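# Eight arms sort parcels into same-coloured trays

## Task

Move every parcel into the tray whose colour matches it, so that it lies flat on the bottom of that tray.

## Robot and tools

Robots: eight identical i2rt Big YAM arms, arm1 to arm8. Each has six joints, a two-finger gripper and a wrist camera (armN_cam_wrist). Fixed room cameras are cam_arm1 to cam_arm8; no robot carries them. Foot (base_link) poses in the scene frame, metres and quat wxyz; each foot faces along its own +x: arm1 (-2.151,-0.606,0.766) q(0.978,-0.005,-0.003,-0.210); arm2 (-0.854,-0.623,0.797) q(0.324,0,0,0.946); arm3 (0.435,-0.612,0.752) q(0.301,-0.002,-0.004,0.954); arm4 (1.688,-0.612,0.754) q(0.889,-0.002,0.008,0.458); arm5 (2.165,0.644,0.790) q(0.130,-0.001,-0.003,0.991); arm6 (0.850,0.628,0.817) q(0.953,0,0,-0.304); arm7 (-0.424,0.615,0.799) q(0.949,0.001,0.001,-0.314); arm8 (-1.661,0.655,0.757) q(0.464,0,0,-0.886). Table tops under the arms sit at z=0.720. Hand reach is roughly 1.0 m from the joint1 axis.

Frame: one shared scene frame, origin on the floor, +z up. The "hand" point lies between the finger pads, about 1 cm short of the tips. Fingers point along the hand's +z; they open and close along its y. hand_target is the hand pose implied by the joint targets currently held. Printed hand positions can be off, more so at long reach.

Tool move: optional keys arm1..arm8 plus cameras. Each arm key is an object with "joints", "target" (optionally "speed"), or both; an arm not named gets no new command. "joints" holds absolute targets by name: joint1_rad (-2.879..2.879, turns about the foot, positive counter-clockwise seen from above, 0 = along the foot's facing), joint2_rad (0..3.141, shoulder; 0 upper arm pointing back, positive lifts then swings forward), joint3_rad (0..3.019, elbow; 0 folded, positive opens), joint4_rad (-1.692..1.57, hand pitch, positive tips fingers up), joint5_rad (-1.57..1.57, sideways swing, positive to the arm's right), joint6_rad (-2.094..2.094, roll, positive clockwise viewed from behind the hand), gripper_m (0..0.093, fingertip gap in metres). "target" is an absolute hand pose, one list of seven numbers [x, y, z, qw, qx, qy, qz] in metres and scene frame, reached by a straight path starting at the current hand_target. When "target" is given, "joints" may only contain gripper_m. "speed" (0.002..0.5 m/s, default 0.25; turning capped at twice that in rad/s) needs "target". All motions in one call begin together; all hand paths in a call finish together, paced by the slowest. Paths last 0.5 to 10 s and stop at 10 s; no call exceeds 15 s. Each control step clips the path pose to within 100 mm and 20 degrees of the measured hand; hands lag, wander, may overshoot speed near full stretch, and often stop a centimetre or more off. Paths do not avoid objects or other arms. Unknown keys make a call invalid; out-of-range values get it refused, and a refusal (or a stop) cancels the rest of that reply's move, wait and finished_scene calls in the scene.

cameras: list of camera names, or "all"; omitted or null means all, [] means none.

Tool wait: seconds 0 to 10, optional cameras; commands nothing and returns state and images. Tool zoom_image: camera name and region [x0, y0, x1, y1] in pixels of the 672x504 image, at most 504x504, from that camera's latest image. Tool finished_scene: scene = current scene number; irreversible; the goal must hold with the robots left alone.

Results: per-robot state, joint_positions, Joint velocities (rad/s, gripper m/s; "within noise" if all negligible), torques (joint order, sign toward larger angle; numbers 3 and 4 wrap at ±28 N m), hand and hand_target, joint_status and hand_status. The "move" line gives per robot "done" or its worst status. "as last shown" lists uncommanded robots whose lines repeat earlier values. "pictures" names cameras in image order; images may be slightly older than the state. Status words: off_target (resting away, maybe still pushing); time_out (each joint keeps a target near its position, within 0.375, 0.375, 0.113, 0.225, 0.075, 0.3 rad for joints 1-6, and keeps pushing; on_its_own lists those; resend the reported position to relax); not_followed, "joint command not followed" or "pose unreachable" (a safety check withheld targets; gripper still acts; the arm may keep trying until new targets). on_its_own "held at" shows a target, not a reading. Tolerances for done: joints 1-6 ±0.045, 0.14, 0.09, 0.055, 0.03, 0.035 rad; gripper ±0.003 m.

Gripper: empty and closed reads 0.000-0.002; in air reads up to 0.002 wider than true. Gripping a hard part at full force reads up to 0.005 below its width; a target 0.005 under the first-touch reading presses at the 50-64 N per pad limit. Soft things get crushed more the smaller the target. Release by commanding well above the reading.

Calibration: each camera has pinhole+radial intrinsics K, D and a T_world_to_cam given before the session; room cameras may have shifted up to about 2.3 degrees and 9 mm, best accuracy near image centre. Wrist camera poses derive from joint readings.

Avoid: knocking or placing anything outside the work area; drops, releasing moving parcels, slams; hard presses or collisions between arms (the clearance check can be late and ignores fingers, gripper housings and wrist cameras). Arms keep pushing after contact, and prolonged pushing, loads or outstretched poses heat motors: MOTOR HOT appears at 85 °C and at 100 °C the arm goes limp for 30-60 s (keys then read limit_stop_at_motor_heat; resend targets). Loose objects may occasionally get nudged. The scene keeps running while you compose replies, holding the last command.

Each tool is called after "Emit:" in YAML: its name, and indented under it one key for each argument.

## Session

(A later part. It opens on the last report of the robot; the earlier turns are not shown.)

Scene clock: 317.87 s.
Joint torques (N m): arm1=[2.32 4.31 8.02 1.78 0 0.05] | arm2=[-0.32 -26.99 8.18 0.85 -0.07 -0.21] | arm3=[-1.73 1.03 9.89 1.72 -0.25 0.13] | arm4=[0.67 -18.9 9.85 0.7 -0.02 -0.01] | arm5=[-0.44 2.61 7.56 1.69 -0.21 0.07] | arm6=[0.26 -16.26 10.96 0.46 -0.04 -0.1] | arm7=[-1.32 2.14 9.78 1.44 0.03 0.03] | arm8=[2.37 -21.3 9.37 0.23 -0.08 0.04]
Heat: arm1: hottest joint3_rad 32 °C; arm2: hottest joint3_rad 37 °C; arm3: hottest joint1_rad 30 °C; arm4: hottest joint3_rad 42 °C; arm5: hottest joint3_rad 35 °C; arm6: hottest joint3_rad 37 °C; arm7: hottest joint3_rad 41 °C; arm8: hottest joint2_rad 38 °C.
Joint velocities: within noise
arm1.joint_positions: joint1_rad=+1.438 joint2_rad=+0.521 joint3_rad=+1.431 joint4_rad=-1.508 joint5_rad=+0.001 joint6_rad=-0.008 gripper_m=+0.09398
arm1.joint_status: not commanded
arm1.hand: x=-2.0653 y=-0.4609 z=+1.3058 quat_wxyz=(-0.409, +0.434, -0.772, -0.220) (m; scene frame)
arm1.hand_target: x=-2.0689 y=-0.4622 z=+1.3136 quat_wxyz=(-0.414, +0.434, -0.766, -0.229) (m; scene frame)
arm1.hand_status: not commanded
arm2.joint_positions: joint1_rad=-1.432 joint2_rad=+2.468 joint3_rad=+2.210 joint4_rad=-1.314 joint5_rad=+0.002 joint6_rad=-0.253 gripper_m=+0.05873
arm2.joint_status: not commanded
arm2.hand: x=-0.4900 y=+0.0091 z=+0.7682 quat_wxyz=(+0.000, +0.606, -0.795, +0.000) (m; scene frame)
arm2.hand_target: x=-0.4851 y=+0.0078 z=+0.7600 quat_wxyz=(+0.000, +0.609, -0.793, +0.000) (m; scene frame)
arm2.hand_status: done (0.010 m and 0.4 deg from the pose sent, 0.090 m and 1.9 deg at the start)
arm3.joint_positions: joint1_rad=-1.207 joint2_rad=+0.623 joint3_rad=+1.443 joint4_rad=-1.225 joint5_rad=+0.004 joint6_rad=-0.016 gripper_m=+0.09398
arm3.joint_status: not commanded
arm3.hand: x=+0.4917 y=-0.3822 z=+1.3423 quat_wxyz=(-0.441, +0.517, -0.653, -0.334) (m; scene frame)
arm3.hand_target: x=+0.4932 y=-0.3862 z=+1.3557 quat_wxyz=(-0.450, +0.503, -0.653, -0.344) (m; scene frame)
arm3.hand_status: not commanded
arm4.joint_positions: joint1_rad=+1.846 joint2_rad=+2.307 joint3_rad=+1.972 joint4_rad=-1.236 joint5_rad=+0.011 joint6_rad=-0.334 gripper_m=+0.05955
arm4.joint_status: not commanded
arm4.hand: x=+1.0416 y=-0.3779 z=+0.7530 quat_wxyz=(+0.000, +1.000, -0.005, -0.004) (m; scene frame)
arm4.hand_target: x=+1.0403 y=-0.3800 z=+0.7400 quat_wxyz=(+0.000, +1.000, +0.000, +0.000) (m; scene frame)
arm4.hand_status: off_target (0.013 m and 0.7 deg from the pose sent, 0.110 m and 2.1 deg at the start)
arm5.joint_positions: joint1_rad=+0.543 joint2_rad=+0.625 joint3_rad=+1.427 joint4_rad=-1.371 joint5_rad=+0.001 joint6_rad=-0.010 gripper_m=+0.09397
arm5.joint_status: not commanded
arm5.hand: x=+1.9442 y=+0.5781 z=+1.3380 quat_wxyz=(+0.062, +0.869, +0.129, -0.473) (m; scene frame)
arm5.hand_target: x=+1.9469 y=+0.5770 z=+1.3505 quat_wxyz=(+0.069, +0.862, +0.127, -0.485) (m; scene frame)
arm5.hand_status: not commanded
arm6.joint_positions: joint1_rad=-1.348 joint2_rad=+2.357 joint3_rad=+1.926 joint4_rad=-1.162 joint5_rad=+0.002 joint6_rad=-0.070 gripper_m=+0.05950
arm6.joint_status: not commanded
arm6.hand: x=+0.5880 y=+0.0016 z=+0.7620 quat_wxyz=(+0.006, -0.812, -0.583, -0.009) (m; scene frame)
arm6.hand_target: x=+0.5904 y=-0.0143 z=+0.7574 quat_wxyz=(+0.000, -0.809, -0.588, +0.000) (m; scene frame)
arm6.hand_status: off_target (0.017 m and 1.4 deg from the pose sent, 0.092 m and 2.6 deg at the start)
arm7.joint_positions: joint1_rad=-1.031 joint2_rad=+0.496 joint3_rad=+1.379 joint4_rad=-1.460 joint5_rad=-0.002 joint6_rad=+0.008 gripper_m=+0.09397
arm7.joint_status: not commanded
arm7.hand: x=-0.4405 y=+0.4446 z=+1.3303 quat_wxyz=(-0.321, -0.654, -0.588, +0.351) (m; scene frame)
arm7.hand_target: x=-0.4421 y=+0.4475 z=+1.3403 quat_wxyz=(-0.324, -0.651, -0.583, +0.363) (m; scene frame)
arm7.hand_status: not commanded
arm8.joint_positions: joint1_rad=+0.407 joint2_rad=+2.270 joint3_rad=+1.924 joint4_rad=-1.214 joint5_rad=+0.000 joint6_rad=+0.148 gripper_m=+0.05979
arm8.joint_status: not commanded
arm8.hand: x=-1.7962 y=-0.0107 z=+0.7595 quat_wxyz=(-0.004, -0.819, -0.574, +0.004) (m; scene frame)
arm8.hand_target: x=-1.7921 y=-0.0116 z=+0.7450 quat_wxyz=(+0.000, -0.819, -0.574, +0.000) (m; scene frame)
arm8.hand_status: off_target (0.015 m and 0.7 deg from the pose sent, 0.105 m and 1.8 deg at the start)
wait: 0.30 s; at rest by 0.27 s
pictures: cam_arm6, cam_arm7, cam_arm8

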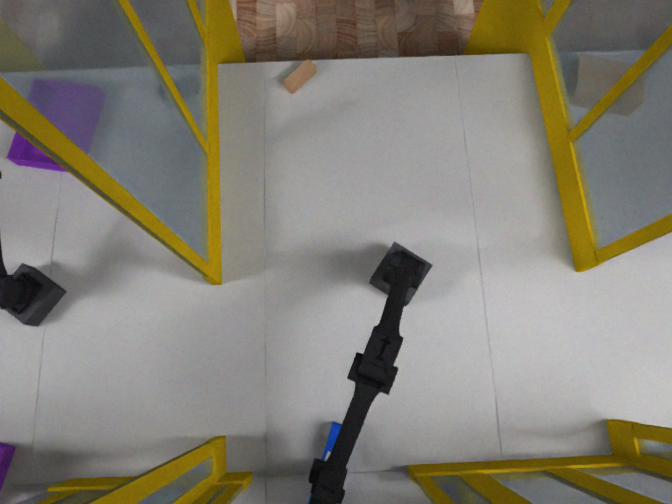

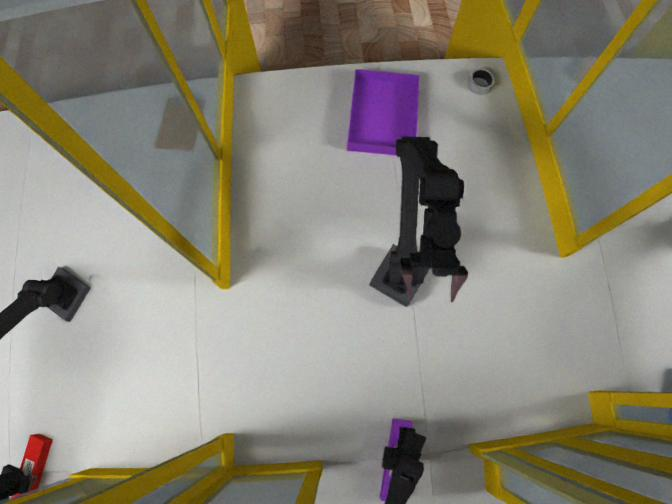

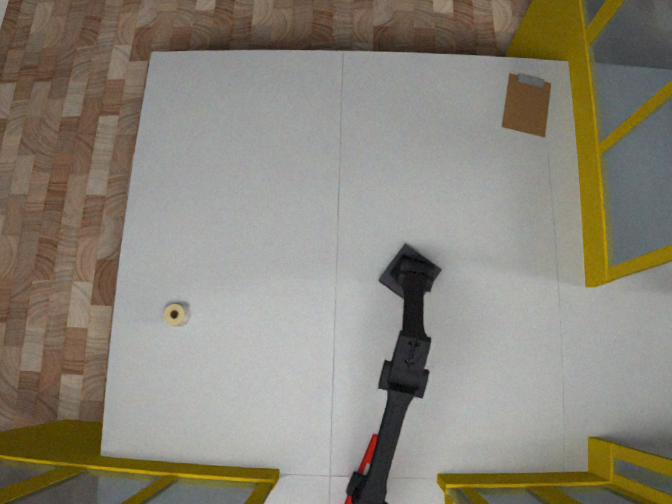

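Emit:
move:
  arm8: {"joints":{"gripper_m":0.093}}
  arm2: {"joints":{"gripper_m":0.093}}
  arm6: {"joints":{"gripper_m":0.093}}
  arm4: {"joints":{"gripper_m":0.093}}
  cameras: []

Emit:
move:
  arm8: {"target":[-1.796,0.0,0.92,0,0.819,0.574,0],"speed":0.2}
  arm2: {"target":[-0.49,0.0,0.92,0,0.609,-0.793,0],"speed":0.2}
  arm6: {"target":[0.588,0.0,0.92,0,0.809,0.588,0],"speed":0.2}
  arm4: {"target":[1.045,-0.38,0.92,0,1,0,0],"speed":0.2}
  cameras: ["arm8_cam_wrist","arm2_cam_wrist","arm6_cam_wrist","arm4_cam_wrist"]

Emit:
move:
  arm8: {"target":[-1.74,0.285,1.1,0,0.819,0.574,0],"speed":0.4}
  arm2: {"target":[-0.665,-0.294,1.1,0,0.609,-0.793,0],"speed":0.4}
  arm6: {"target":[0.70,0.280,1.1,0,0.809,0.588,0],"speed":0.4}
  arm4: {"target":[1.333,-0.48,1.1,0,1,0,0],"speed":0.4}
  cameras: ["cam_arm8"]

Scene clock: 335.30 s.
Joint torques (N m): arm1=[2.08 4.48 7.9 1.76 0.04 0.08] | arm2=[-0.32 -27.11 8.18 0.84 -0.07 -0.2] | arm3=[-1.67 0.97 9.92 1.7 -0.26 0.13] | arm4=[0.73 -18.9 9.84 0.7 -0.03 -0.01] | arm5=[0.15 3.31 7.43 1.99 -0.17 0.07] | arm6=[0.26 -17.96 10.84 0.42 -0.03 -0.1] | arm7=[-1.14 2.32 9.76 1.44 0.05 0.03] | arm8=[2.55 -21.42 9.4 0.18 -0.08 0.01]
Heat: arm1: hottest joint3_rad 32 °C; arm2: hottest joint2_rad 39 °C; arm3: hottest joint1_rad 30 °C; arm4: hottest joint3_rad 41 °C; arm5: hottest joint3_rad 35 °C; arm6: hottest joint2_rad 36 °C; arm7: hottest joint3_rad 41 °C; arm8: hottest joint2_rad 36 °C.
move: arm2 done; arm4 done; arm6 done; arm8 done
Joint velocities: within noise
arm1, arm3, arm5, arm7: as last shown
arm2.joint_positions: joint1_rad=-1.432 joint2_rad=+2.469 joint3_rad=+2.210 joint4_rad=-1.314 joint5_rad=+0.002 joint6_rad=-0.253 gripper_m=+0.09290
arm2.joint_status: all done
arm2.hand: x=-0.4900 y=+0.0090 z=+0.7679 quat_wxyz=(+0.000, +0.606, -0.795, +0.000) (m; scene frame)
arm2.hand_target: x=-0.4851 y=+0.0078 z=+0.7599 quat_wxyz=(+0.000, +0.609, -0.793, +0.000) (m; scene frame)
arm2.hand_status: not commanded
arm4.joint_positions: joint1_rad=+1.846 joint2_rad=+2.307 joint3_rad=+1.972 joint4_rad=-1.236 joint5_rad=+0.011 joint6_rad=-0.334 gripper_m=+0.09288
arm4.joint_status: all done
arm4.hand: x=+1.0416 y=-0.3778 z=+0.7530 quat_wxyz=(+0.000, +1.000, -0.005, -0.004) (m; scene frame)
arm4.hand_target: x=+1.0404 y=-0.3800 z=+0.7400 quat_wxyz=(+0.000, +1.000, +0.000, +0.000) (m; scene frame)
arm4.hand_status: not commanded
arm6.joint_positions: joint1_rad=-1.348 joint2_rad=+2.377 joint3_rad=+1.926 joint4_rad=-1.162 joint5_rad=+0.001 joint6_rad=-0.070 gripper_m=+0.09285
arm6.joint_status: all done
arm6.hand: x=+0.5898 y=+0.0052 z=+0.7485 quat_wxyz=(+0.012, -0.812, -0.583, -0.018) (m; scene frame)
arm6.hand_target: x=+0.5904 y=-0.0143 z=+0.7574 quat_wxyz=(+0.000, -0.809, -0.588, +0.000) (m; scene frame)
arm6.hand_status: not commanded
arm8.joint_positions: joint1_rad=+0.407 joint2_rad=+2.270 joint3_rad=+1.924 joint4_rad=-1.214 joint5_rad=+0.000 joint6_rad=+0.148 gripper_m=+0.09289
arm8.joint_status: all done
arm8.hand: x=-1.7962 y=-0.0107 z=+0.7595 quat_wxyz=(-0.004, -0.819, -0.574, +0.004) (m; scene frame)
arm8.hand_target: x=-1.7921 y=-0.0116 z=+0.7452 quat_wxyz=(+0.000, -0.819, -0.574, +0.000) (m; scene frame)
arm8.hand_status: not commanded
pictures: none
No camera images: "cameras" was empty.

Scene clock: 337.07 s.
Joint torques (N m): arm1=[2.2 4.48 8.01 1.7 0.03 0.07] | arm2=[-0.26 -26.93 12.36 0.23 -0.05 -0.2] | arm3=[-1.61 0.91 9.91 1.73 -0.26 0.13] | arm4=[0.79 -18.84 15.3 -0.35 -0.03 0] | arm5=[-0.15 3.02 7.49 1.87 -0.19 0.07] | arm6=[-0.5 -19.37 12.59 -0.27 -0.02 -0.18] | arm7=[-0.97 2.32 9.8 1.43 0.04 0.04] | arm8=[1.85 -21.77 14.32 -0.66 -0.09 -0.07]
Heat: arm1: hottest joint3_rad 32 °C; arm2: hottest joint2_rad 39 °C; arm3: hottest joint1_rad 30 °C; arm4: hottest joint3_rad 42 °C; arm5: hottest joint3_rad 35 °C; arm6: hottest joint2_rad 36 °C; arm7: hottest joint3_rad 41 °C; arm8: hottest joint2_rad 36 °C.
move: arm2 off_target; arm4 off_target; arm6 off_target; arm8 off_target
Joint velocities: within noise
arm1, arm3, arm5, arm7: as last shown
arm2.joint_positions: joint1_rad=-1.432 joint2_rad=+2.356 joint3_rad=+2.363 joint4_rad=-1.612 joint5_rad=+0.002 joint6_rad=-0.253 gripper_m=+0.09293
arm2.joint_status: not commanded
arm2.hand: x=-0.4990 y=-0.0068 z=+0.9055 quat_wxyz=(+0.015, +0.606, -0.795, +0.007) (m; scene frame)
arm2.hand_target: x=-0.4904 y=-0.0007 z=+0.9200 quat_wxyz=(-0.001, +0.609, -0.793, +0.000) (m; scene frame)
arm2.hand_status: off_target (0.018 m and 1.9 deg from the pose sent, 0.152 m and 0.4 deg at the start)
arm4.joint_positions: joint1_rad=+1.846 joint2_rad=+2.200 joint3_rad=+2.189 joint4_rad=-1.603 joint5_rad=+0.011 joint6_rad=-0.334 gripper_m=+0.09290
arm4.joint_status: not commanded
arm4.hand: x=+1.0587 y=-0.3818 z=+0.9053 quat_wxyz=(+0.007, +1.000, -0.005, +0.017) (m; scene frame)
arm4.hand_target: x=+1.0460 y=-0.3802 z=+0.9199 quat_wxyz=(+0.000, +1.000, +0.000, -0.001) (m; scene frame)
arm4.hand_status: off_target (0.020 m and 2.1 deg from the pose sent, 0.167 m and 0.7 deg at the start)
arm6.joint_positions: joint1_rad=-1.348 joint2_rad=+2.222 joint3_rad=+2.022 joint4_rad=-1.436 joint5_rad=+0.001 joint6_rad=-0.072 gripper_m=+0.09288
arm6.joint_status: not commanded
arm6.hand: x=+0.5944 y=+0.0160 z=+0.8865 quat_wxyz=(+0.018, -0.811, -0.584, -0.027) (m; scene frame)
arm6.hand_target: x=+0.5887 y=+0.0016 z=+0.9203 quat_wxyz=(+0.000, -0.809, -0.588, +0.000) (m; scene frame)
arm6.hand_status: off_target (0.038 m and 3.8 deg from the pose sent, 0.172 m and 2.5 deg at the start)
arm8.joint_positions: joint1_rad=+0.407 joint2_rad=+2.147 joint3_rad=+2.094 joint4_rad=-1.556 joint5_rad=+0.000 joint6_rad=+0.148 gripper_m=+0.09292
arm8.joint_status: not commanded
arm8.hand: x=-1.7918 y=+0.0113 z=+0.9030 quat_wxyz=(+0.013, -0.819, -0.574, -0.014) (m; scene frame)
arm8.hand_target: x=-1.7959 y=+0.0009 z=+0.9201 quat_wxyz=(+0.000, -0.819, -0.574, +0.000) (m; scene frame)
arm8.hand_status: off_target (0.021 m and 2.1 deg from the pose sent, 0.161 m and 0.7 deg at the start)
pictures: arm2_cam_wrist, arm4_cam_wrist, arm6_cam_wrist, arm8_cam_wrist
camera_calibration:
arm2_cam_wrist: T_world_to_cam=[[0.962806, -0.270141, 0.0052516, 0.472631], [-0.217331, -0.762744, 0.609088, -0.660729], [-0.160534, -0.587576, -0.793085, 0.754575], [0, 0, 0, 1]] pos_world=[-0.477514, 0.0670798, 0.998403]
arm4_cam_wrist: T_world_to_cam=[[-0.00495855, 0.999985, -0.00234585, 0.38658], [0.793873, 0.00536296, 0.60806, -1.38414], [0.608064, 0.00115279, -0.793887, 0.200295], [0, 0, 0, 1]] pos_world=[0.978953, -0.379382, 1.00156]
arm6_cam_wrist: T_world_to_cam=[[-0.950492, 0.310735, 0.0029765, 0.555857], [0.243772, 0.739652, 0.627288, -0.706981], [0.192719, 0.596958, -0.778782, 0.690588], [0, 0, 0, 1]] pos_world=[0.567591, -0.0620562, 0.979644]
arm8_cam_wrist: T_world_to_cam=[[-0.938022, 0.346545, -0.00453788, -1.67958], [0.269116, 0.736565, 0.620522, -0.082184], [0.218381, 0.580843, -0.784176, 1.21336], [0, 0, 0, 1]] pos_world=[-1.81834, -0.0621858, 0.99486]

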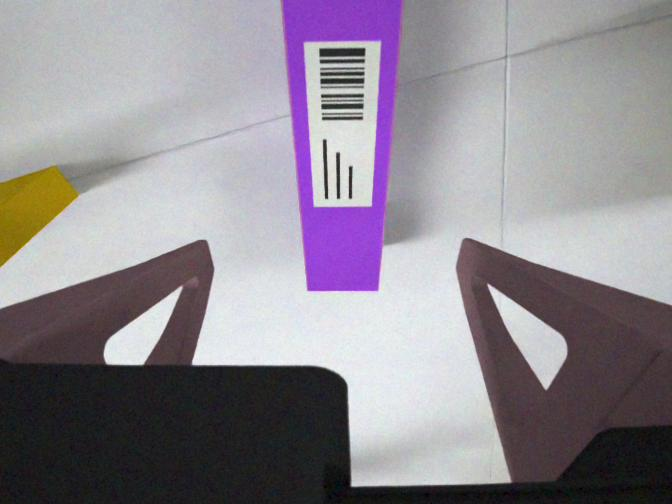

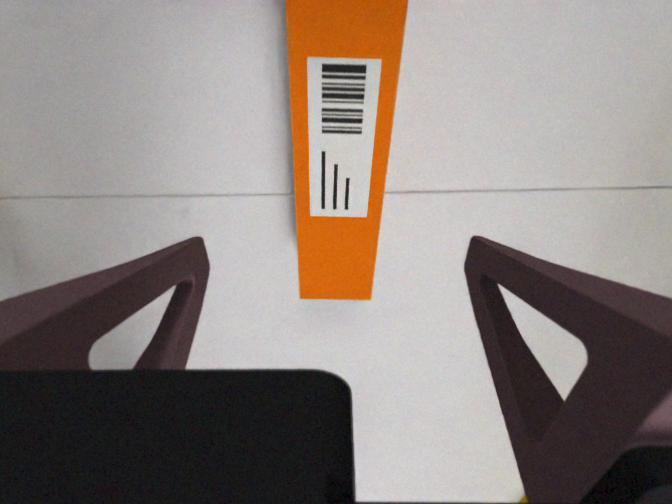

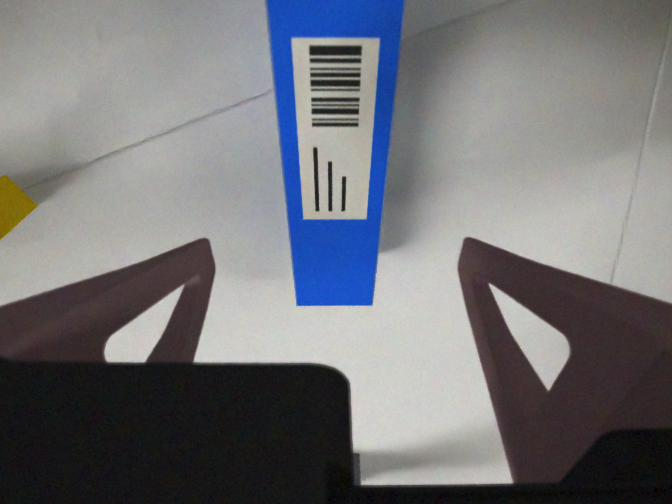

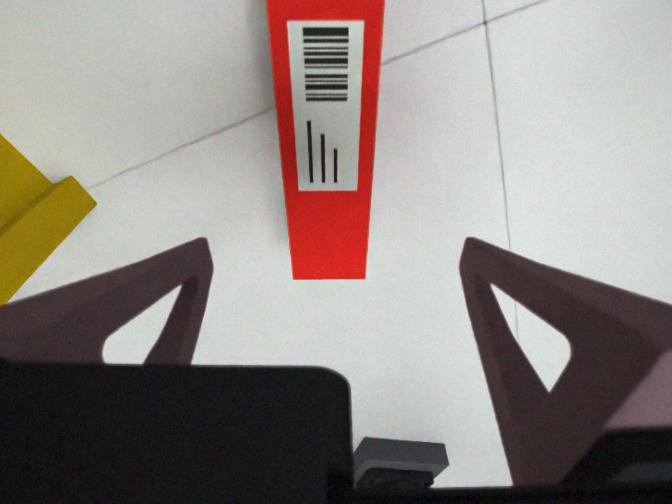

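Scene clock: 339.00 s.
Joint torques (N m): arm1=[2.14 4.25 7.9 1.65 0.04 0.08] | arm2=[0.38 -10.58 7.99 0.2 -0.07 -0.12] | arm3=[-1.79 1.03 9.91 1.72 -0.26 0.14] | arm4=[0.85 -7.24 9.7 0.08 -0.02 0.02] | arm5=[-0.5 2.9 7.35 1.8 -0.18 0.03] | arm6=[-1.26 -7.59 8.66 -0.13 -0.03 -0.18] | arm7=[-1.03 2.32 9.8 1.47 0.03 0.04] | arm8=[1.32 -8.35 9.29 -0.29 -0.08 -0.11]
Heat: arm1: hottest joint3_rad 32 °C; arm2: hottest joint2_rad 39 °C; arm3: hottest joint1_rad 30 °C; arm4: hottest joint3_rad 42 °C; arm5: hottest joint3_rad 35 °C; arm6: hottest joint2_rad 36 °C; arm7: hottest joint3_rad 41 °C; arm8: hottest joint2_rad 36 °C.
move: arm2 done; arm4 off_target; arm6 done; arm8 off_target
Joint velocities: within noise
arm1, arm3, arm5, arm7: as last shown
arm2.joint_positions: joint1_rad=-1.432 joint2_rad=+1.326 joint3_rad=+1.426 joint4_rad=-1.649 joint5_rad=+0.002 joint6_rad=-0.253 gripper_m=+0.09293
arm2.joint_status: not commanded
arm2.hand: x=-0.6634 y=-0.2931 z=+1.1045 quat_wxyz=(-0.011, +0.606, -0.795, -0.004) (m; scene frame)
arm2.hand_target: x=-0.6650 y=-0.2940 z=+1.1001 quat_wxyz=(+0.000, +0.609, -0.793, +0.000) (m; scene frame)
arm2.hand_status: done (0.005 m and 1.4 deg from the pose sent, 0.384 m and 1.9 deg at the start)
arm4.joint_positions: joint1_rad=+1.846 joint2_rad=+1.301 joint3_rad=+1.509 joint4_rad=-1.686 joint5_rad=+0.011 joint6_rad=-0.334 gripper_m=+0.09290
arm4.joint_status: not commanded
arm4.hand: x=+1.3323 y=-0.4769 z=+1.1046 quat_wxyz=(-0.016, +0.999, -0.005, -0.048) (m; scene frame)
arm4.hand_target: x=+1.3330 y=-0.4799 z=+1.0994 quat_wxyz=(-0.013, +0.999, +0.000, -0.037) (m; scene frame)
arm4.hand_status: off_target (0.006 m and 5.8 deg from the pose sent, 0.350 m and 2.1 deg at the start; a joint's target at an end of its range on 31 of 58 steps)
arm6.joint_positions: joint1_rad=-1.350 joint2_rad=+1.335 joint3_rad=+1.365 joint4_rad=-1.598 joint5_rad=+0.001 joint6_rad=-0.084 gripper_m=+0.09288
arm6.joint_status: not commanded
arm6.hand: x=+0.7021 y=+0.2765 z=+1.0975 quat_wxyz=(+0.000, -0.809, -0.588, +0.002) (m; scene frame)
arm6.hand_target: x=+0.7000 y=+0.2800 z=+1.1000 quat_wxyz=(+0.000, -0.809, -0.588, +0.000) (m; scene frame)
arm6.hand_status: done (0.005 m and 0.2 deg from the pose sent, 0.356 m and 3.8 deg at the start)
arm8.joint_positions: joint1_rad=+0.404 joint2_rad=+1.289 joint3_rad=+1.491 joint4_rad=-1.672 joint5_rad=+0.000 joint6_rad=+0.148 gripper_m=+0.09292
arm8.joint_status: not commanded
arm8.hand: x=-1.7380 y=+0.2830 z=+1.1031 quat_wxyz=(-0.035, -0.818, -0.572, +0.037) (m; scene frame)
arm8.hand_target: x=-1.7400 y=+0.2849 z=+1.0993 quat_wxyz=(-0.029, -0.818, -0.573, +0.031) (m; scene frame)
arm8.hand_status: off_target (0.004 m and 5.8 deg from the pose sent, 0.341 m and 2.1 deg at the start; a joint's target at an end of its range on 31 of 58 steps)
pictures: cam_arm8

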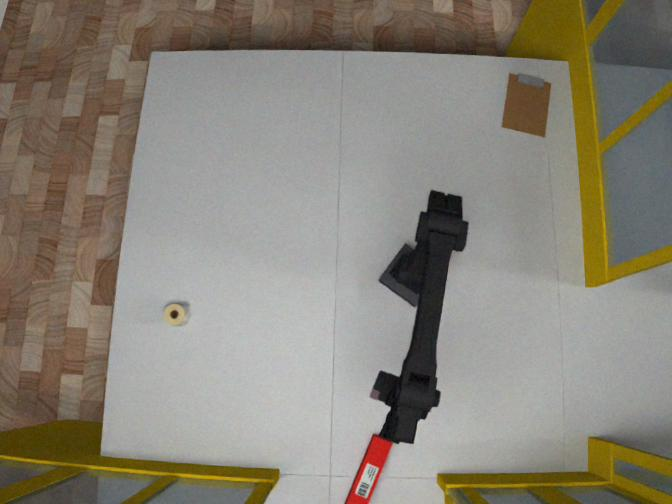

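Emit:
move:
  arm1: {"target":[-1.785,0.005,0.91,0,-0.574,0.819,0],"speed":0.4}
  arm7: {"target":[-0.49,-0.009,0.92,0,0.793,0.609,0],"speed":0.4}
  arm3: {"target":[0.592,0.014,0.91,0,-0.588,0.809,0],"speed":0.4}
  cameras: ["arm1_cam_wrist","arm7_cam_wrist","arm3_cam_wrist"]

Scene clock: 357.30 s.
Joint torques (N m): arm1=[2.08 -20.42 12.57 -0.21 0.16 -0.07] | arm2=[0.38 -10.64 7.99 0.2 -0.07 -0.11] | arm3=[-0.67 -22.95 14.01 -0.31 -0.26 0.13] | arm4=[0.79 -7.24 9.72 0.08 -0.02 0.02] | arm5=[-0.15 3.31 7.54 1.81 -0.21 0.04] | arm6=[-1.32 -7.65 8.66 -0.14 -0.03 -0.18] | arm7=[-1.08 -16.32 14.8 -0.36 -0.18 0.19] | arm8=[1.44 -8.41 9.25 -0.27 -0.08 -0.12]
Heat: arm1: hottest joint3_rad 33 °C; arm2: hottest joint3_rad 38 °C; arm3: hottest joint1_rad 30 °C; arm4: hottest joint3_rad 42 °C; arm5: hottest joint3_rad 35 °C; arm6: hottest joint3_rad 35 °C; arm7: hottest joint3_rad 41 °C; arm8: hottest joint2_rad 35 °C.
move: arm1 off_target; arm3 off_target; arm7 off_target
Joint velocities: within noise
arm1.joint_positions: joint1_rad=+1.439 joint2_rad=+2.291 joint3_rad=+2.344 joint4_rad=-1.633 joint5_rad=-0.011 joint6_rad=-0.187 gripper_m=+0.09398
arm1.joint_status: not commanded
arm1.hand: x=-1.7830 y=-0.0077 z=+0.9060 quat_wxyz=(+0.008, +0.565, -0.825, +0.002) (m; scene frame)
arm1.hand_target: x=-1.7853 y=+0.0044 z=+0.9098 quat_wxyz=(-0.001, +0.574, -0.819, +0.000) (m; scene frame)
arm1.hand_status: off_target (0.013 m and 1.5 deg from the pose sent, 0.673 m and 56.4 deg at the start)
arm2, arm4, arm5, arm8: as last shown
arm2.joint_positions: joint1_rad=-1.432 joint2_rad=+1.326 joint3_rad=+1.426 joint4_rad=-1.650 joint5_rad=+0.002 joint6_rad=-0.253 gripper_m=+0.09293
arm2.hand: x=-0.6634 y=-0.2932 z=+1.1045 quat_wxyz=(-0.010, +0.606, -0.795, -0.004) (m; scene frame)
arm3.joint_positions: joint1_rad=-1.207 joint2_rad=+2.081 joint3_rad=+1.948 joint4_rad=-1.491 joint5_rad=-0.001 joint6_rad=+0.050 gripper_m=+0.09397
arm3.joint_status: not commanded
arm3.hand: x=+0.5889 y=-0.0002 z=+0.8875 quat_wxyz=(+0.017, +0.595, -0.804, +0.016) (m; scene frame)
arm3.hand_target: x=+0.5916 y=+0.0128 z=+0.9100 quat_wxyz=(+0.000, +0.588, -0.809, +0.000) (m; scene frame)
arm3.hand_status: off_target (0.027 m and 2.9 deg from the pose sent, 0.595 m and 67.4 deg at the start)
arm4.hand: x=+1.3322 y=-0.4770 z=+1.1046 quat_wxyz=(-0.016, +0.999, -0.005, -0.048) (m; scene frame)
arm4.hand_target: x=+1.3329 y=-0.4800 z=+1.0994 quat_wxyz=(-0.013, +0.999, +0.000, -0.037) (m; scene frame)
arm6.joint_positions: joint1_rad=-1.350 joint2_rad=+1.335 joint3_rad=+1.365 joint4_rad=-1.599 joint5_rad=+0.001 joint6_rad=-0.084 gripper_m=+0.09288
arm6.joint_status: not commanded
arm6.hand: x=+0.7021 y=+0.2766 z=+1.0975 quat_wxyz=(+0.000, -0.809, -0.588, +0.001) (m; scene frame)
arm6.hand_target: x=+0.7001 y=+0.2800 z=+1.1000 quat_wxyz=(+0.000, -0.809, -0.588, +0.000) (m; scene frame)
arm6.hand_status: not commanded
arm7.joint_positions: joint1_rad=-1.028 joint2_rad=+2.019 joint3_rad=+1.780 joint4_rad=-1.367 joint5_rad=+0.003 joint6_rad=+0.147 gripper_m=+0.09397
arm7.joint_status: not commanded
arm7.hand: x=-0.4833 y=+0.0081 z=+0.9036 quat_wxyz=(+0.015, -0.787, -0.616, -0.012) (m; scene frame)
arm7.hand_target: x=-0.4899 y=-0.0079 z=+0.9203 quat_wxyz=(+0.000, -0.793, -0.609, +0.000) (m; scene frame)
arm7.hand_status: off_target (0.025 m and 2.5 deg from the pose sent, 0.613 m and 57.4 deg at the start)
pictures: arm1_cam_wrist, arm3_cam_wrist, arm7_cam_wrist
camera_calibration:
arm1_cam_wrist: T_world_to_cam=[[0.926804, -0.375404, -0.0102977, 1.66001], [-0.298347, -0.752664, 0.586929, -1.06482], [-0.228086, -0.540896, -0.809573, 0.449261], [0, 0, 0, 1]] pos_world=[-1.75372, 0.0647296, 1.00578]
arm3_cam_wrist: T_world_to_cam=[[0.954869, -0.29662, 0.0155409, -0.577319], [-0.242137, -0.747043, 0.61911, -0.40114], [-0.17203, -0.594932, -0.785151, 0.922071], [0, 0, 0, 1]] pos_world=[0.612758, 0.0776564, 0.981286]
arm7_cam_wrist: T_world_to_cam=[[-0.974116, 0.224979, 0.0219603, -0.495626], [0.192676, 0.775577, 0.601129, -0.450019], [0.118209, 0.589801, -0.79885, 0.895446], [0, 0, 0, 1]] pos_world=[-0.501939, -0.0676041, 0.996731]

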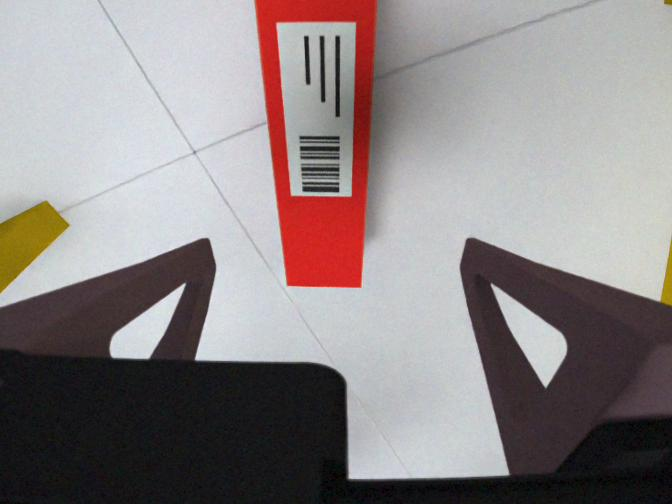

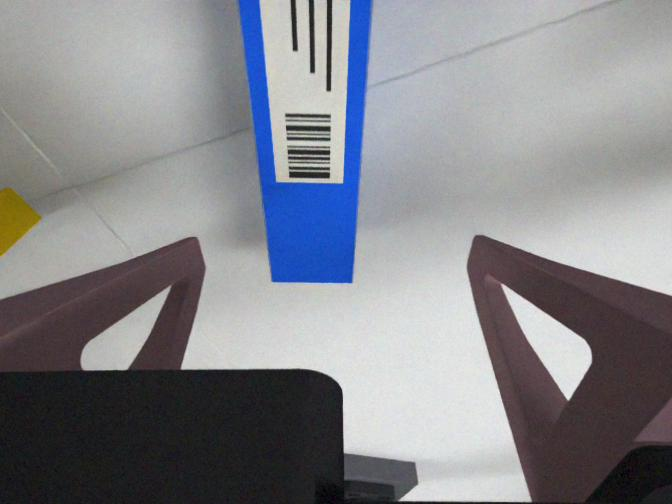

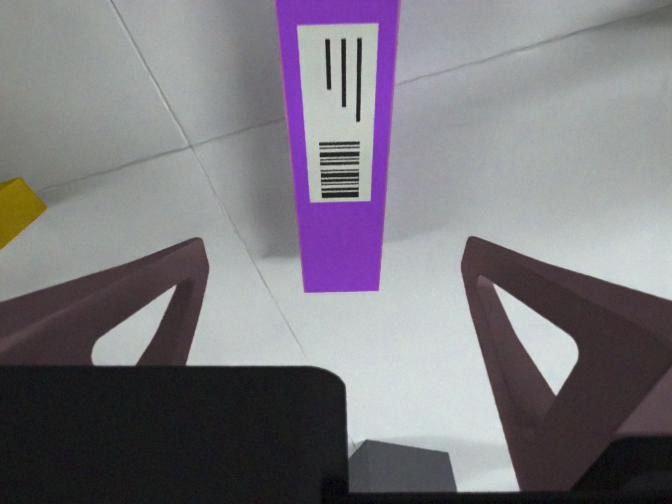

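Emit:
move:
  arm1: {"target":[-1.789,0.010,0.748,0,-0.574,0.819,0],"speed":0.15}
  arm7: {"target":[-0.493,-0.012,0.755,0,0.793,0.609,0],"speed":0.15}
  arm3: {"target":[0.576,0.012,0.747,0,-0.588,0.809,0],"speed":0.15}
  cameras: ["arm1_cam_wrist","arm7_cam_wrist","arm3_cam_wrist"]

Emit:
move:
  arm1: {"joints":{"gripper_m":0.045}}
  arm7: {"joints":{"gripper_m":0.045}}
  arm3: {"joints":{"gripper_m":0.045}}
  cameras: []

Scene clock: 382.93 s.
Joint torques (N m): arm1=[1.67 -21.6 8.35 0.7 0.15 0.03] | arm2=[0.38 -10.58 8.01 0.2 -0.07 -0.11] | arm3=[0.21 -23.82 8.73 0.59 -0.24 0.12] | arm4=[0.79 -7.24 9.72 0.08 -0.02 0.02] | arm5=[0.09 3.19 7.34 1.81 -0.18 0.05] | arm6=[-1.26 -7.65 8.66 -0.14 -0.03 -0.17] | arm7=[-1.2 -16.85 8.16 0.54 -0.19 0.16] | arm8=[1.14 -8.41 9.22 -0.36 -0.08 -0.11]
Heat: arm1: hottest joint3_rad 39 °C; arm2: hottest joint3_rad 37 °C; arm3: hottest joint3_rad 32 °C; arm4: hottest joint3_rad 42 °C; arm5: hottest joint3_rad 35 °C; arm6: hottest joint3_rad 34 °C; arm7: hottest joint3_rad 42 °C; arm8: hottest joint3_rad 35 °C.
move: arm1 off_target; arm3 off_target; arm7 off_target
Joint velocities: within noise
arm1.joint_positions: joint1_rad=+1.449 joint2_rad=+2.376 joint3_rad=+2.114 joint4_rad=-1.298 joint5_rad=-0.011 joint6_rad=-0.187 gripper_m=+0.09398
arm1.joint_status: not commanded
arm1.hand: x=-1.7825 y=+0.0047 z=+0.7603 quat_wxyz=(-0.001, +0.570, -0.822, -0.002) (m; scene frame)
arm1.hand_target: x=-1.7891 y=+0.0098 z=+0.7483 quat_wxyz=(+0.000, +0.574, -0.819, +0.000) (m; scene frame)
arm1.hand_status: off_target (0.015 m and 0.7 deg from the pose sent, 0.159 m and 1.5 deg at the start)
arm2, arm4, arm5, arm6, arm8: as last shown
arm3.joint_positions: joint1_rad=-1.197 joint2_rad=+2.182 joint3_rad=+1.738 joint4_rad=-1.148 joint5_rad=-0.001 joint6_rad=+0.075 gripper_m=+0.09397
arm3.joint_status: not commanded
arm3.hand: x=+0.5842 y=+0.0048 z=+0.7476 quat_wxyz=(+0.005, +0.589, -0.808, +0.006) (m; scene frame)
arm3.hand_target: x=+0.5761 y=+0.0119 z=+0.7472 quat_wxyz=(+0.000, +0.588, -0.809, +0.000) (m; scene frame)
arm3.hand_status: off_target (0.011 m and 0.9 deg from the pose sent, 0.142 m and 2.8 deg at the start)
arm4.hand: x=+1.3323 y=-0.4769 z=+1.1046 quat_wxyz=(-0.016, +0.999, -0.005, -0.048) (m; scene frame)
arm4.hand_target: x=+1.3330 y=-0.4799 z=+1.0994 quat_wxyz=(-0.013, +0.999, +0.000, -0.037) (m; scene frame)
arm7.joint_positions: joint1_rad=-1.031 joint2_rad=+2.190 joint3_rad=+1.680 joint4_rad=-1.052 joint5_rad=+0.003 joint6_rad=+0.147 gripper_m=+0.09397
arm7.joint_status: not commanded
arm7.hand: x=-0.4880 y=-0.0141 z=+0.7647 quat_wxyz=(-0.001, -0.789, -0.614, +0.003) (m; scene frame)
arm7.hand_target: x=-0.4929 y=-0.0118 z=+0.7551 quat_wxyz=(+0.000, -0.793, -0.609, +0.000) (m; scene frame)
arm7.hand_status: off_target (0.011 m and 0.9 deg from the pose sent, 0.150 m and 2.4 deg at the start)
pictures: arm1_cam_wrist, arm3_cam_wrist, arm7_cam_wrist
camera_calibration:
arm1_cam_wrist: T_world_to_cam=[[0.930775, -0.365534, -0.00650763, 1.66682], [-0.296759, -0.765806, 0.570504, -0.95437], [-0.213522, -0.52908, -0.821269, 0.372886], [0, 0, 0, 1]] pos_world=[-1.75503, 0.0757035, 0.861559]
arm3_cam_wrist: T_world_to_cam=[[0.950387, -0.31076, 0.0138519, -0.565216], [-0.257837, -0.762058, 0.59396, -0.283927], [-0.174023, -0.568064, -0.804375, 0.829763], [0, 0, 0, 1]] pos_world=[0.608365, 0.0793426, 0.843911]
arm7_cam_wrist: T_world_to_cam=[[-0.973085, 0.229884, 0.0160943, -0.487069], [0.198547, 0.800887, 0.564942, -0.317472], [0.116981, 0.552932, -0.824974, 0.817088], [0, 0, 0, 1]] pos_world=[-0.506511, -0.0855661, 0.861268]

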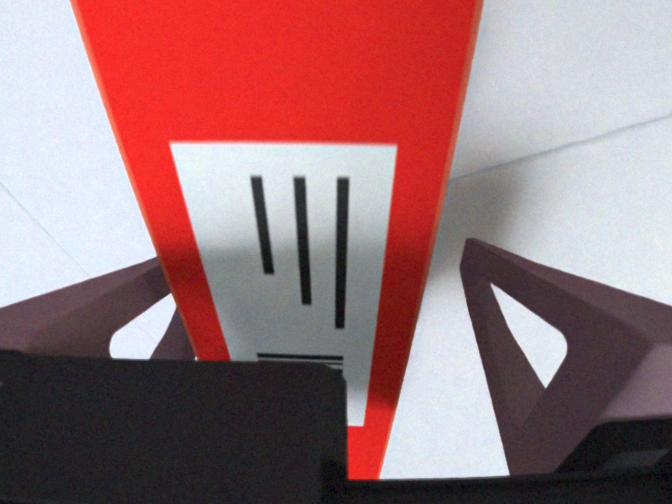

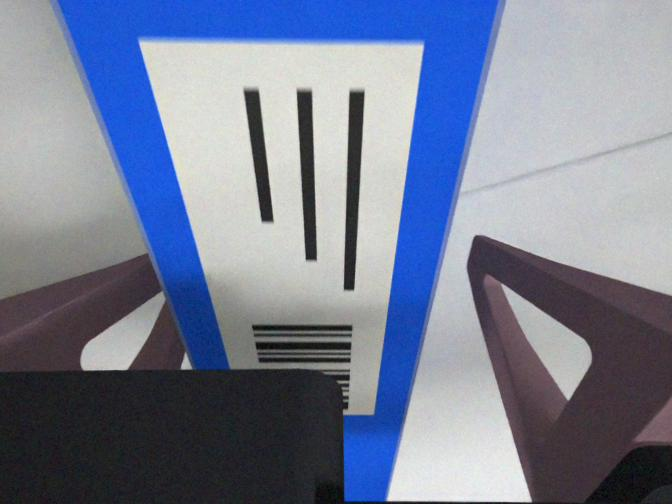

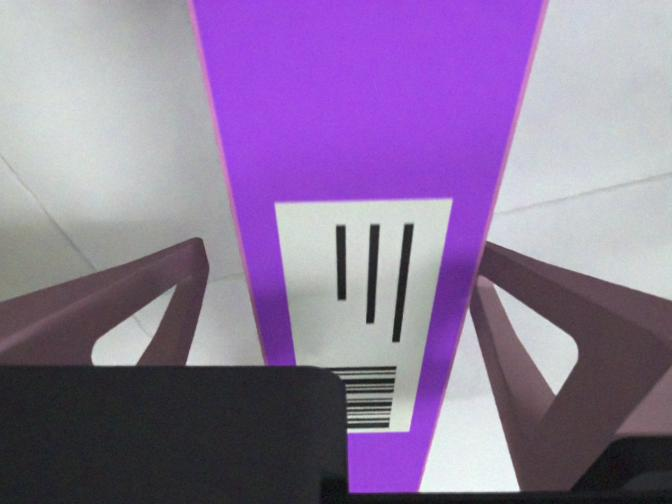

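Scene clock: 383.53 s.
Joint torques (N m): arm1=[1.96 -21.71 8.31 0.8 0.17 0.03] | arm2=[0.38 -10.52 7.99 0.2 -0.07 -0.12] | arm3=[0.44 -22.59 8.79 0.59 -0.23 0.13] | arm4=[0.85 -7.24 9.72 0.08 -0.03 0.02] | arm5=[0.03 2.49 7.45 1.88 -0.21 0.05] | arm6=[-1.32 -7.65 8.69 -0.14 -0.03 -0.17] | arm7=[-1.03 -16.67 8.16 0.51 -0.18 0.16] | arm8=[1.26 -8.53 9.28 -0.28 -0.11 -0.1]
Heat: arm1: hottest joint3_rad 39 °C; arm2: hottest joint3_rad 37 °C; arm3: hottest joint3_rad 32 °C; arm4: hottest joint3_rad 42 °C; arm5: hottest joint3_rad 35 °C; arm6: hottest joint3_rad 34 °C; arm7: hottest joint3_rad 42 °C; arm8: hottest joint3_rad 35 °C.
move: arm1 off_target; arm3 off_target; arm7 off_target
Joint velocities: within noise
arm1.joint_positions: joint1_rad=+1.450 joint2_rad=+2.376 joint3_rad=+2.114 joint4_rad=-1.297 joint5_rad=-0.011 joint6_rad=-0.187 gripper_m=+0.05908
arm1.joint_status: gripper_m off_target (ended at +0.05911, target +0.04500)
arm1.hand: x=-1.7827 y=+0.0050 z=+0.7603 quat_wxyz=(-0.002, +0.570, -0.822, -0.002) (m; scene frame)
arm1.hand_target: x=-1.7890 y=+0.0097 z=+0.7483 quat_wxyz=(+0.000, +0.574, -0.819, +0.000) (m; scene frame)
arm1.hand_status: not commanded
arm2, arm4, arm5, arm6, arm8: as last shown
arm3.joint_positions: joint1_rad=-1.197 joint2_rad=+2.182 joint3_rad=+1.738 joint4_rad=-1.148 joint5_rad=-0.001 joint6_rad=+0.076 gripper_m=+0.05857
arm3.joint_status: gripper_m off_target (ended at +0.05860, target +0.04500)
arm3.hand: x=+0.5841 y=+0.0048 z=+0.7476 quat_wxyz=(+0.005, +0.589, -0.808, +0.006) (m; scene frame)
arm3.hand_target: x=+0.5761 y=+0.0118 z=+0.7472 quat_wxyz=(+0.000, +0.588, -0.809, +0.000) (m; scene frame)
arm3.hand_status: not commanded
arm7.joint_positions: joint1_rad=-1.031 joint2_rad=+2.190 joint3_rad=+1.680 joint4_rad=-1.052 joint5_rad=+0.002 joint6_rad=+0.147 gripper_m=+0.05982
arm7.joint_status: gripper_m off_target (ended at +0.05985, target +0.04500)
arm7.hand: x=-0.4879 y=-0.0141 z=+0.7647 quat_wxyz=(-0.001, -0.789, -0.614, +0.003) (m; scene frame)
arm7.hand_target: x=-0.4929 y=-0.0118 z=+0.7551 quat_wxyz=(+0.000, -0.793, -0.609, +0.000) (m; scene frame)
arm7.hand_status: not commanded
pictures: none
No camera images: "cameras" was empty.

Emit:
move:
  arm1: {"target":[-1.955,-0.28,1.1,0,-0.574,0.819,0],"speed":0.35}
  arm7: {"target":[-0.466,0.237,1.1,0,0.793,0.609,0],"speed":0.35}
  arm3: {"target":[0.534,-0.245,1.1,0,-0.588,0.809,0],"speed":0.35}
  cameras: ["cam_arm1","cam_arm3","cam_arm7"]

Emit:
move:
  arm1: {"joints":{"joint1_rad":-1.539,"joint6_rad":0}}
  arm7: {"joints":{"joint1_rad":2.145,"joint6_rad":0}}
  arm3: {"joints":{"joint1_rad":2.11,"joint6_rad":0}}
  cameras: ["cam_arm1","cam_arm3","cam_arm7","cam_arm5"]

Scene clock: 433.53 s.
Joint torques (N m): arm1=[0.44 -7.3 8.08 0.03 0.13 -0.06] | arm2=[0.38 -10.58 8.01 0.2 -0.07 -0.11] | arm3=[-1.73 -10.58 11.96 -0.06 -0.22 -0.25] | arm4=[0.79 -7.18 9.7 0.08 -0.02 0.02] | arm5=[0.09 2.84 7.49 1.83 -0.18 0.04] | arm6=[-1.32 -7.71 8.65 -0.14 -0.03 -0.17] | arm7=[-1.14 -8.41 13.57 -0.34 -0.16 0.15] | arm8=[1.14 -8.7 9.26 -0.32 -0.1 -0.1]
Heat: arm1: hottest joint3_rad 37 °C; arm2: hottest joint3_rad 37 °C; arm3: hottest joint2_rad 36 °C; arm4: hottest joint3_rad 42 °C; arm5: hottest joint3_rad 36 °C; arm6: hottest joint3_rad 33 °C; arm7: hottest joint3_rad 38 °C; arm8: hottest joint3_rad 35 °C.
move: arm1 off_target; arm3 off_target; arm7 off_target
Joint velocities: within noise
arm1.joint_positions: joint1_rad=+1.450 joint2_rad=+1.292 joint3_rad=+1.488 joint4_rad=-1.675 joint5_rad=-0.010 joint6_rad=-0.195 gripper_m=+0.05908
arm1.joint_status: not commanded
arm1.hand: x=-1.9566 y=-0.2768 z=+1.1058 quat_wxyz=(-0.038, +0.573, -0.819, -0.018) (m; scene frame)
arm1.hand_target: x=-1.9550 y=-0.2800 z=+1.0994 quat_wxyz=(-0.026, +0.574, -0.819, -0.012) (m; scene frame)
arm1.hand_status: off_target (0.007 m and 4.8 deg from the pose sent, 0.476 m and 0.6 deg at the start; a joint's target at an end of its range on 29 of 71 steps)
arm2, arm4, arm5, arm6, arm8: as last shown
arm3.joint_positions: joint1_rad=-1.212 joint2_rad=+1.298 joint3_rad=+1.470 joint4_rad=-1.674 joint5_rad=-0.002 joint6_rad=+0.065 gripper_m=+0.05857
arm3.joint_status: not commanded
arm3.hand: x=+0.5280 y=-0.2474 z=+1.0879 quat_wxyz=(-0.030, +0.586, -0.809, -0.023) (m; scene frame)
arm3.hand_target: x=+0.5338 y=-0.2452 z=+1.0993 quat_wxyz=(-0.037, +0.587, -0.808, -0.030) (m; scene frame)
arm3.hand_status: off_target (0.014 m and 4.3 deg from the pose sent, 0.435 m and 0.9 deg at the start; a joint's target at an end of its range on 31 of 71 steps)
arm7.joint_positions: joint1_rad=-1.032 joint2_rad=+1.328 joint3_rad=+1.376 joint4_rad=-1.643 joint5_rad=+0.002 joint6_rad=+0.147 gripper_m=+0.05982
arm7.joint_status: not commanded
arm7.hand: x=-0.4619 y=+0.2438 z=+1.0854 quat_wxyz=(+0.010, -0.789, -0.614, -0.008) (m; scene frame)
arm7.hand_target: x=-0.4659 y=+0.2374 z=+1.0998 quat_wxyz=(+0.000, -0.793, -0.609, +0.000) (m; scene frame)
arm7.hand_status: off_target (0.017 m and 1.7 deg from the pose sent, 0.419 m and 0.9 deg at the start)
pictures: cam_arm1, cam_arm3, cam_arm7

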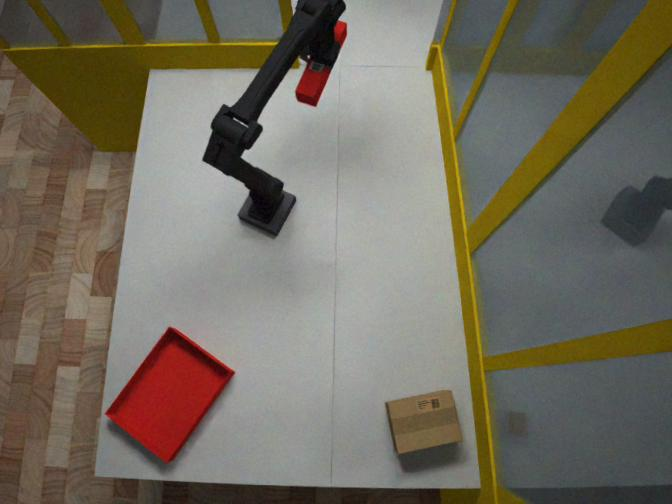

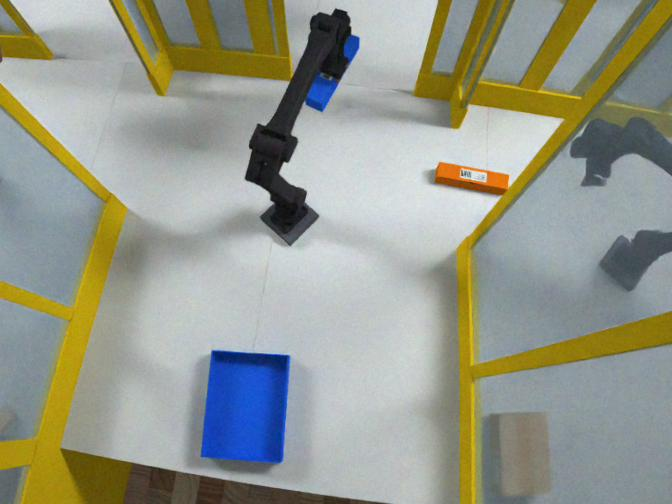

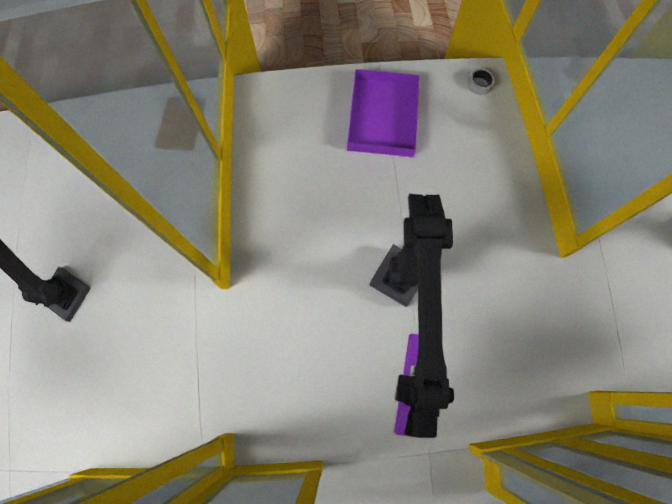

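Scene clock: 436.70 s.
Joint torques (N m): arm1=[2.02 -7.82 8.03 0.09 0 0.09] | arm2=[0.38 -10.58 7.99 0.2 -0.07 -0.12] | arm3=[-0.97 -10.93 11.93 -0.06 -0.07 -0.2] | arm4=[0.79 -7.24 9.72 0.08 -0.03 0.02] | arm5=[-0.85 3.02 7.5 1.88 -0.14 0.03] | arm6=[-1.32 -7.65 8.69 -0.13 -0.03 -0.17] | arm7=[-0.97 -8.47 13.55 -0.29 0 0.05] | arm8=[1.26 -8.41 9.24 -0.28 -0.09 -0.1]
Heat: arm1: hottest joint3_rad 36 °C; arm2: hottest joint3_rad 37 °C; arm3: hottest joint2_rad 35 °C; arm4: hottest joint3_rad 42 °C; arm5: hottest joint3_rad 36 °C; arm6: hottest joint3_rad 33 °C; arm7: hottest joint3_rad 39 °C; arm8: hottest joint3_rad 35 °C.
move: arm1 done; arm3 done; arm7 done
Joint velocities: within noise
arm1.joint_positions: joint1_rad=-1.544 joint2_rad=+1.299 joint3_rad=+1.488 joint4_rad=-1.675 joint5_rad=-0.007 joint6_rad=-0.006 gripper_m=+0.05909
arm1.joint_status: all done
arm1.hand: x=-2.2994 y=-0.9547 z=+1.1094 quat_wxyz=(-0.032, -0.830, -0.555, +0.035) (m; scene frame)
arm1.hand_target: x=-2.2960 y=-0.9527 z=+1.1053 quat_wxyz=(-0.027, -0.831, -0.556, +0.026) (m; scene frame)
arm1.hand_status: not commanded
arm2, arm4, arm6, arm8: as last shown
arm3.joint_positions: joint1_rad=+2.115 joint2_rad=+1.299 joint3_rad=+1.470 joint4_rad=-1.674 joint5_rad=-0.006 joint6_rad=+0.014 gripper_m=+0.05854
arm3.joint_status: all done
arm3.hand: x=+0.4087 y=-0.9914 z=+1.0825 quat_wxyz=(+0.025, +0.735, +0.678, -0.018) (m; scene frame)
arm3.hand_target: x=+0.4063 y=-0.9949 z=+1.0941 quat_wxyz=(+0.031, +0.731, +0.681, -0.027) (m; scene frame)
arm3.hand_status: not commanded
arm4.hand: x=+1.3322 y=-0.4770 z=+1.1046 quat_wxyz=(-0.016, +0.999, -0.005, -0.048) (m; scene frame)
arm4.hand_target: x=+1.3329 y=-0.4800 z=+1.0994 quat_wxyz=(-0.013, +0.999, +0.000, -0.037) (m; scene frame)
arm5.joint_positions: joint1_rad=+0.543 joint2_rad=+0.625 joint3_rad=+1.427 joint4_rad=-1.371 joint5_rad=+0.001 joint6_rad=-0.010 gripper_m=+0.09397
arm5.joint_status: not commanded
arm5.hand: x=+1.9442 y=+0.5781 z=+1.3380 quat_wxyz=(+0.062, +0.869, +0.129, -0.473) (m; scene frame)
arm5.hand_target: x=+1.9469 y=+0.5770 z=+1.3505 quat_wxyz=(+0.069, +0.862, +0.127, -0.485) (m; scene frame)
arm5.hand_status: not commanded
arm7.joint_positions: joint1_rad=+2.152 joint2_rad=+1.328 joint3_rad=+1.376 joint4_rad=-1.643 joint5_rad=-0.002 joint6_rad=+0.006 gripper_m=+0.05973
arm7.joint_status: all done
arm7.hand: x=-0.4015 y=+0.9857 z=+1.0873 quat_wxyz=(+0.009, +0.684, -0.730, +0.006) (m; scene frame)
arm7.hand_target: x=-0.3983 y=+0.9921 z=+1.1018 quat_wxyz=(-0.002, +0.684, -0.730, -0.002) (m; scene frame)
arm7.hand_status: not commanded
pictures: cam_arm1, cam_arm3, cam_arm5, cam_arm7

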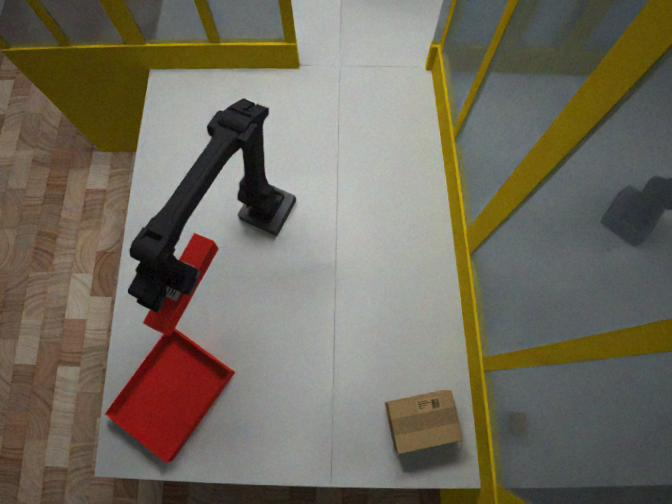

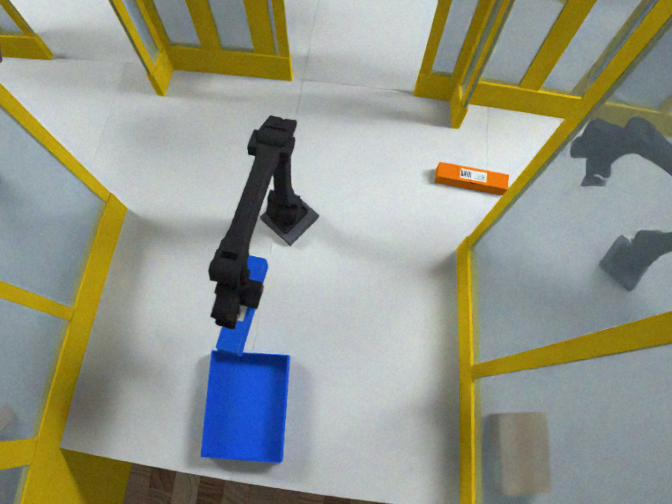

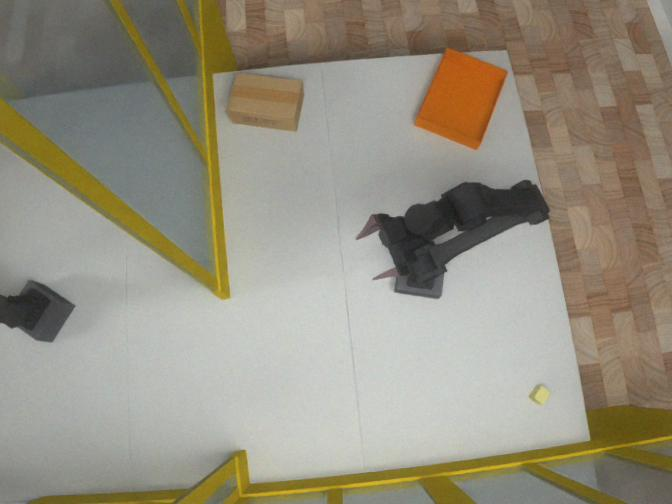

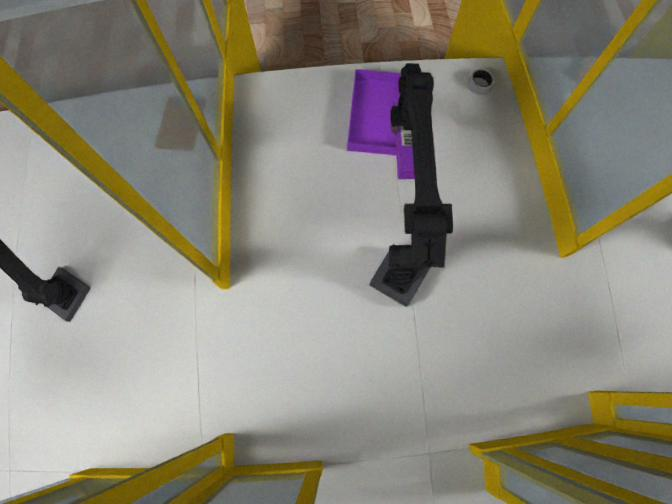

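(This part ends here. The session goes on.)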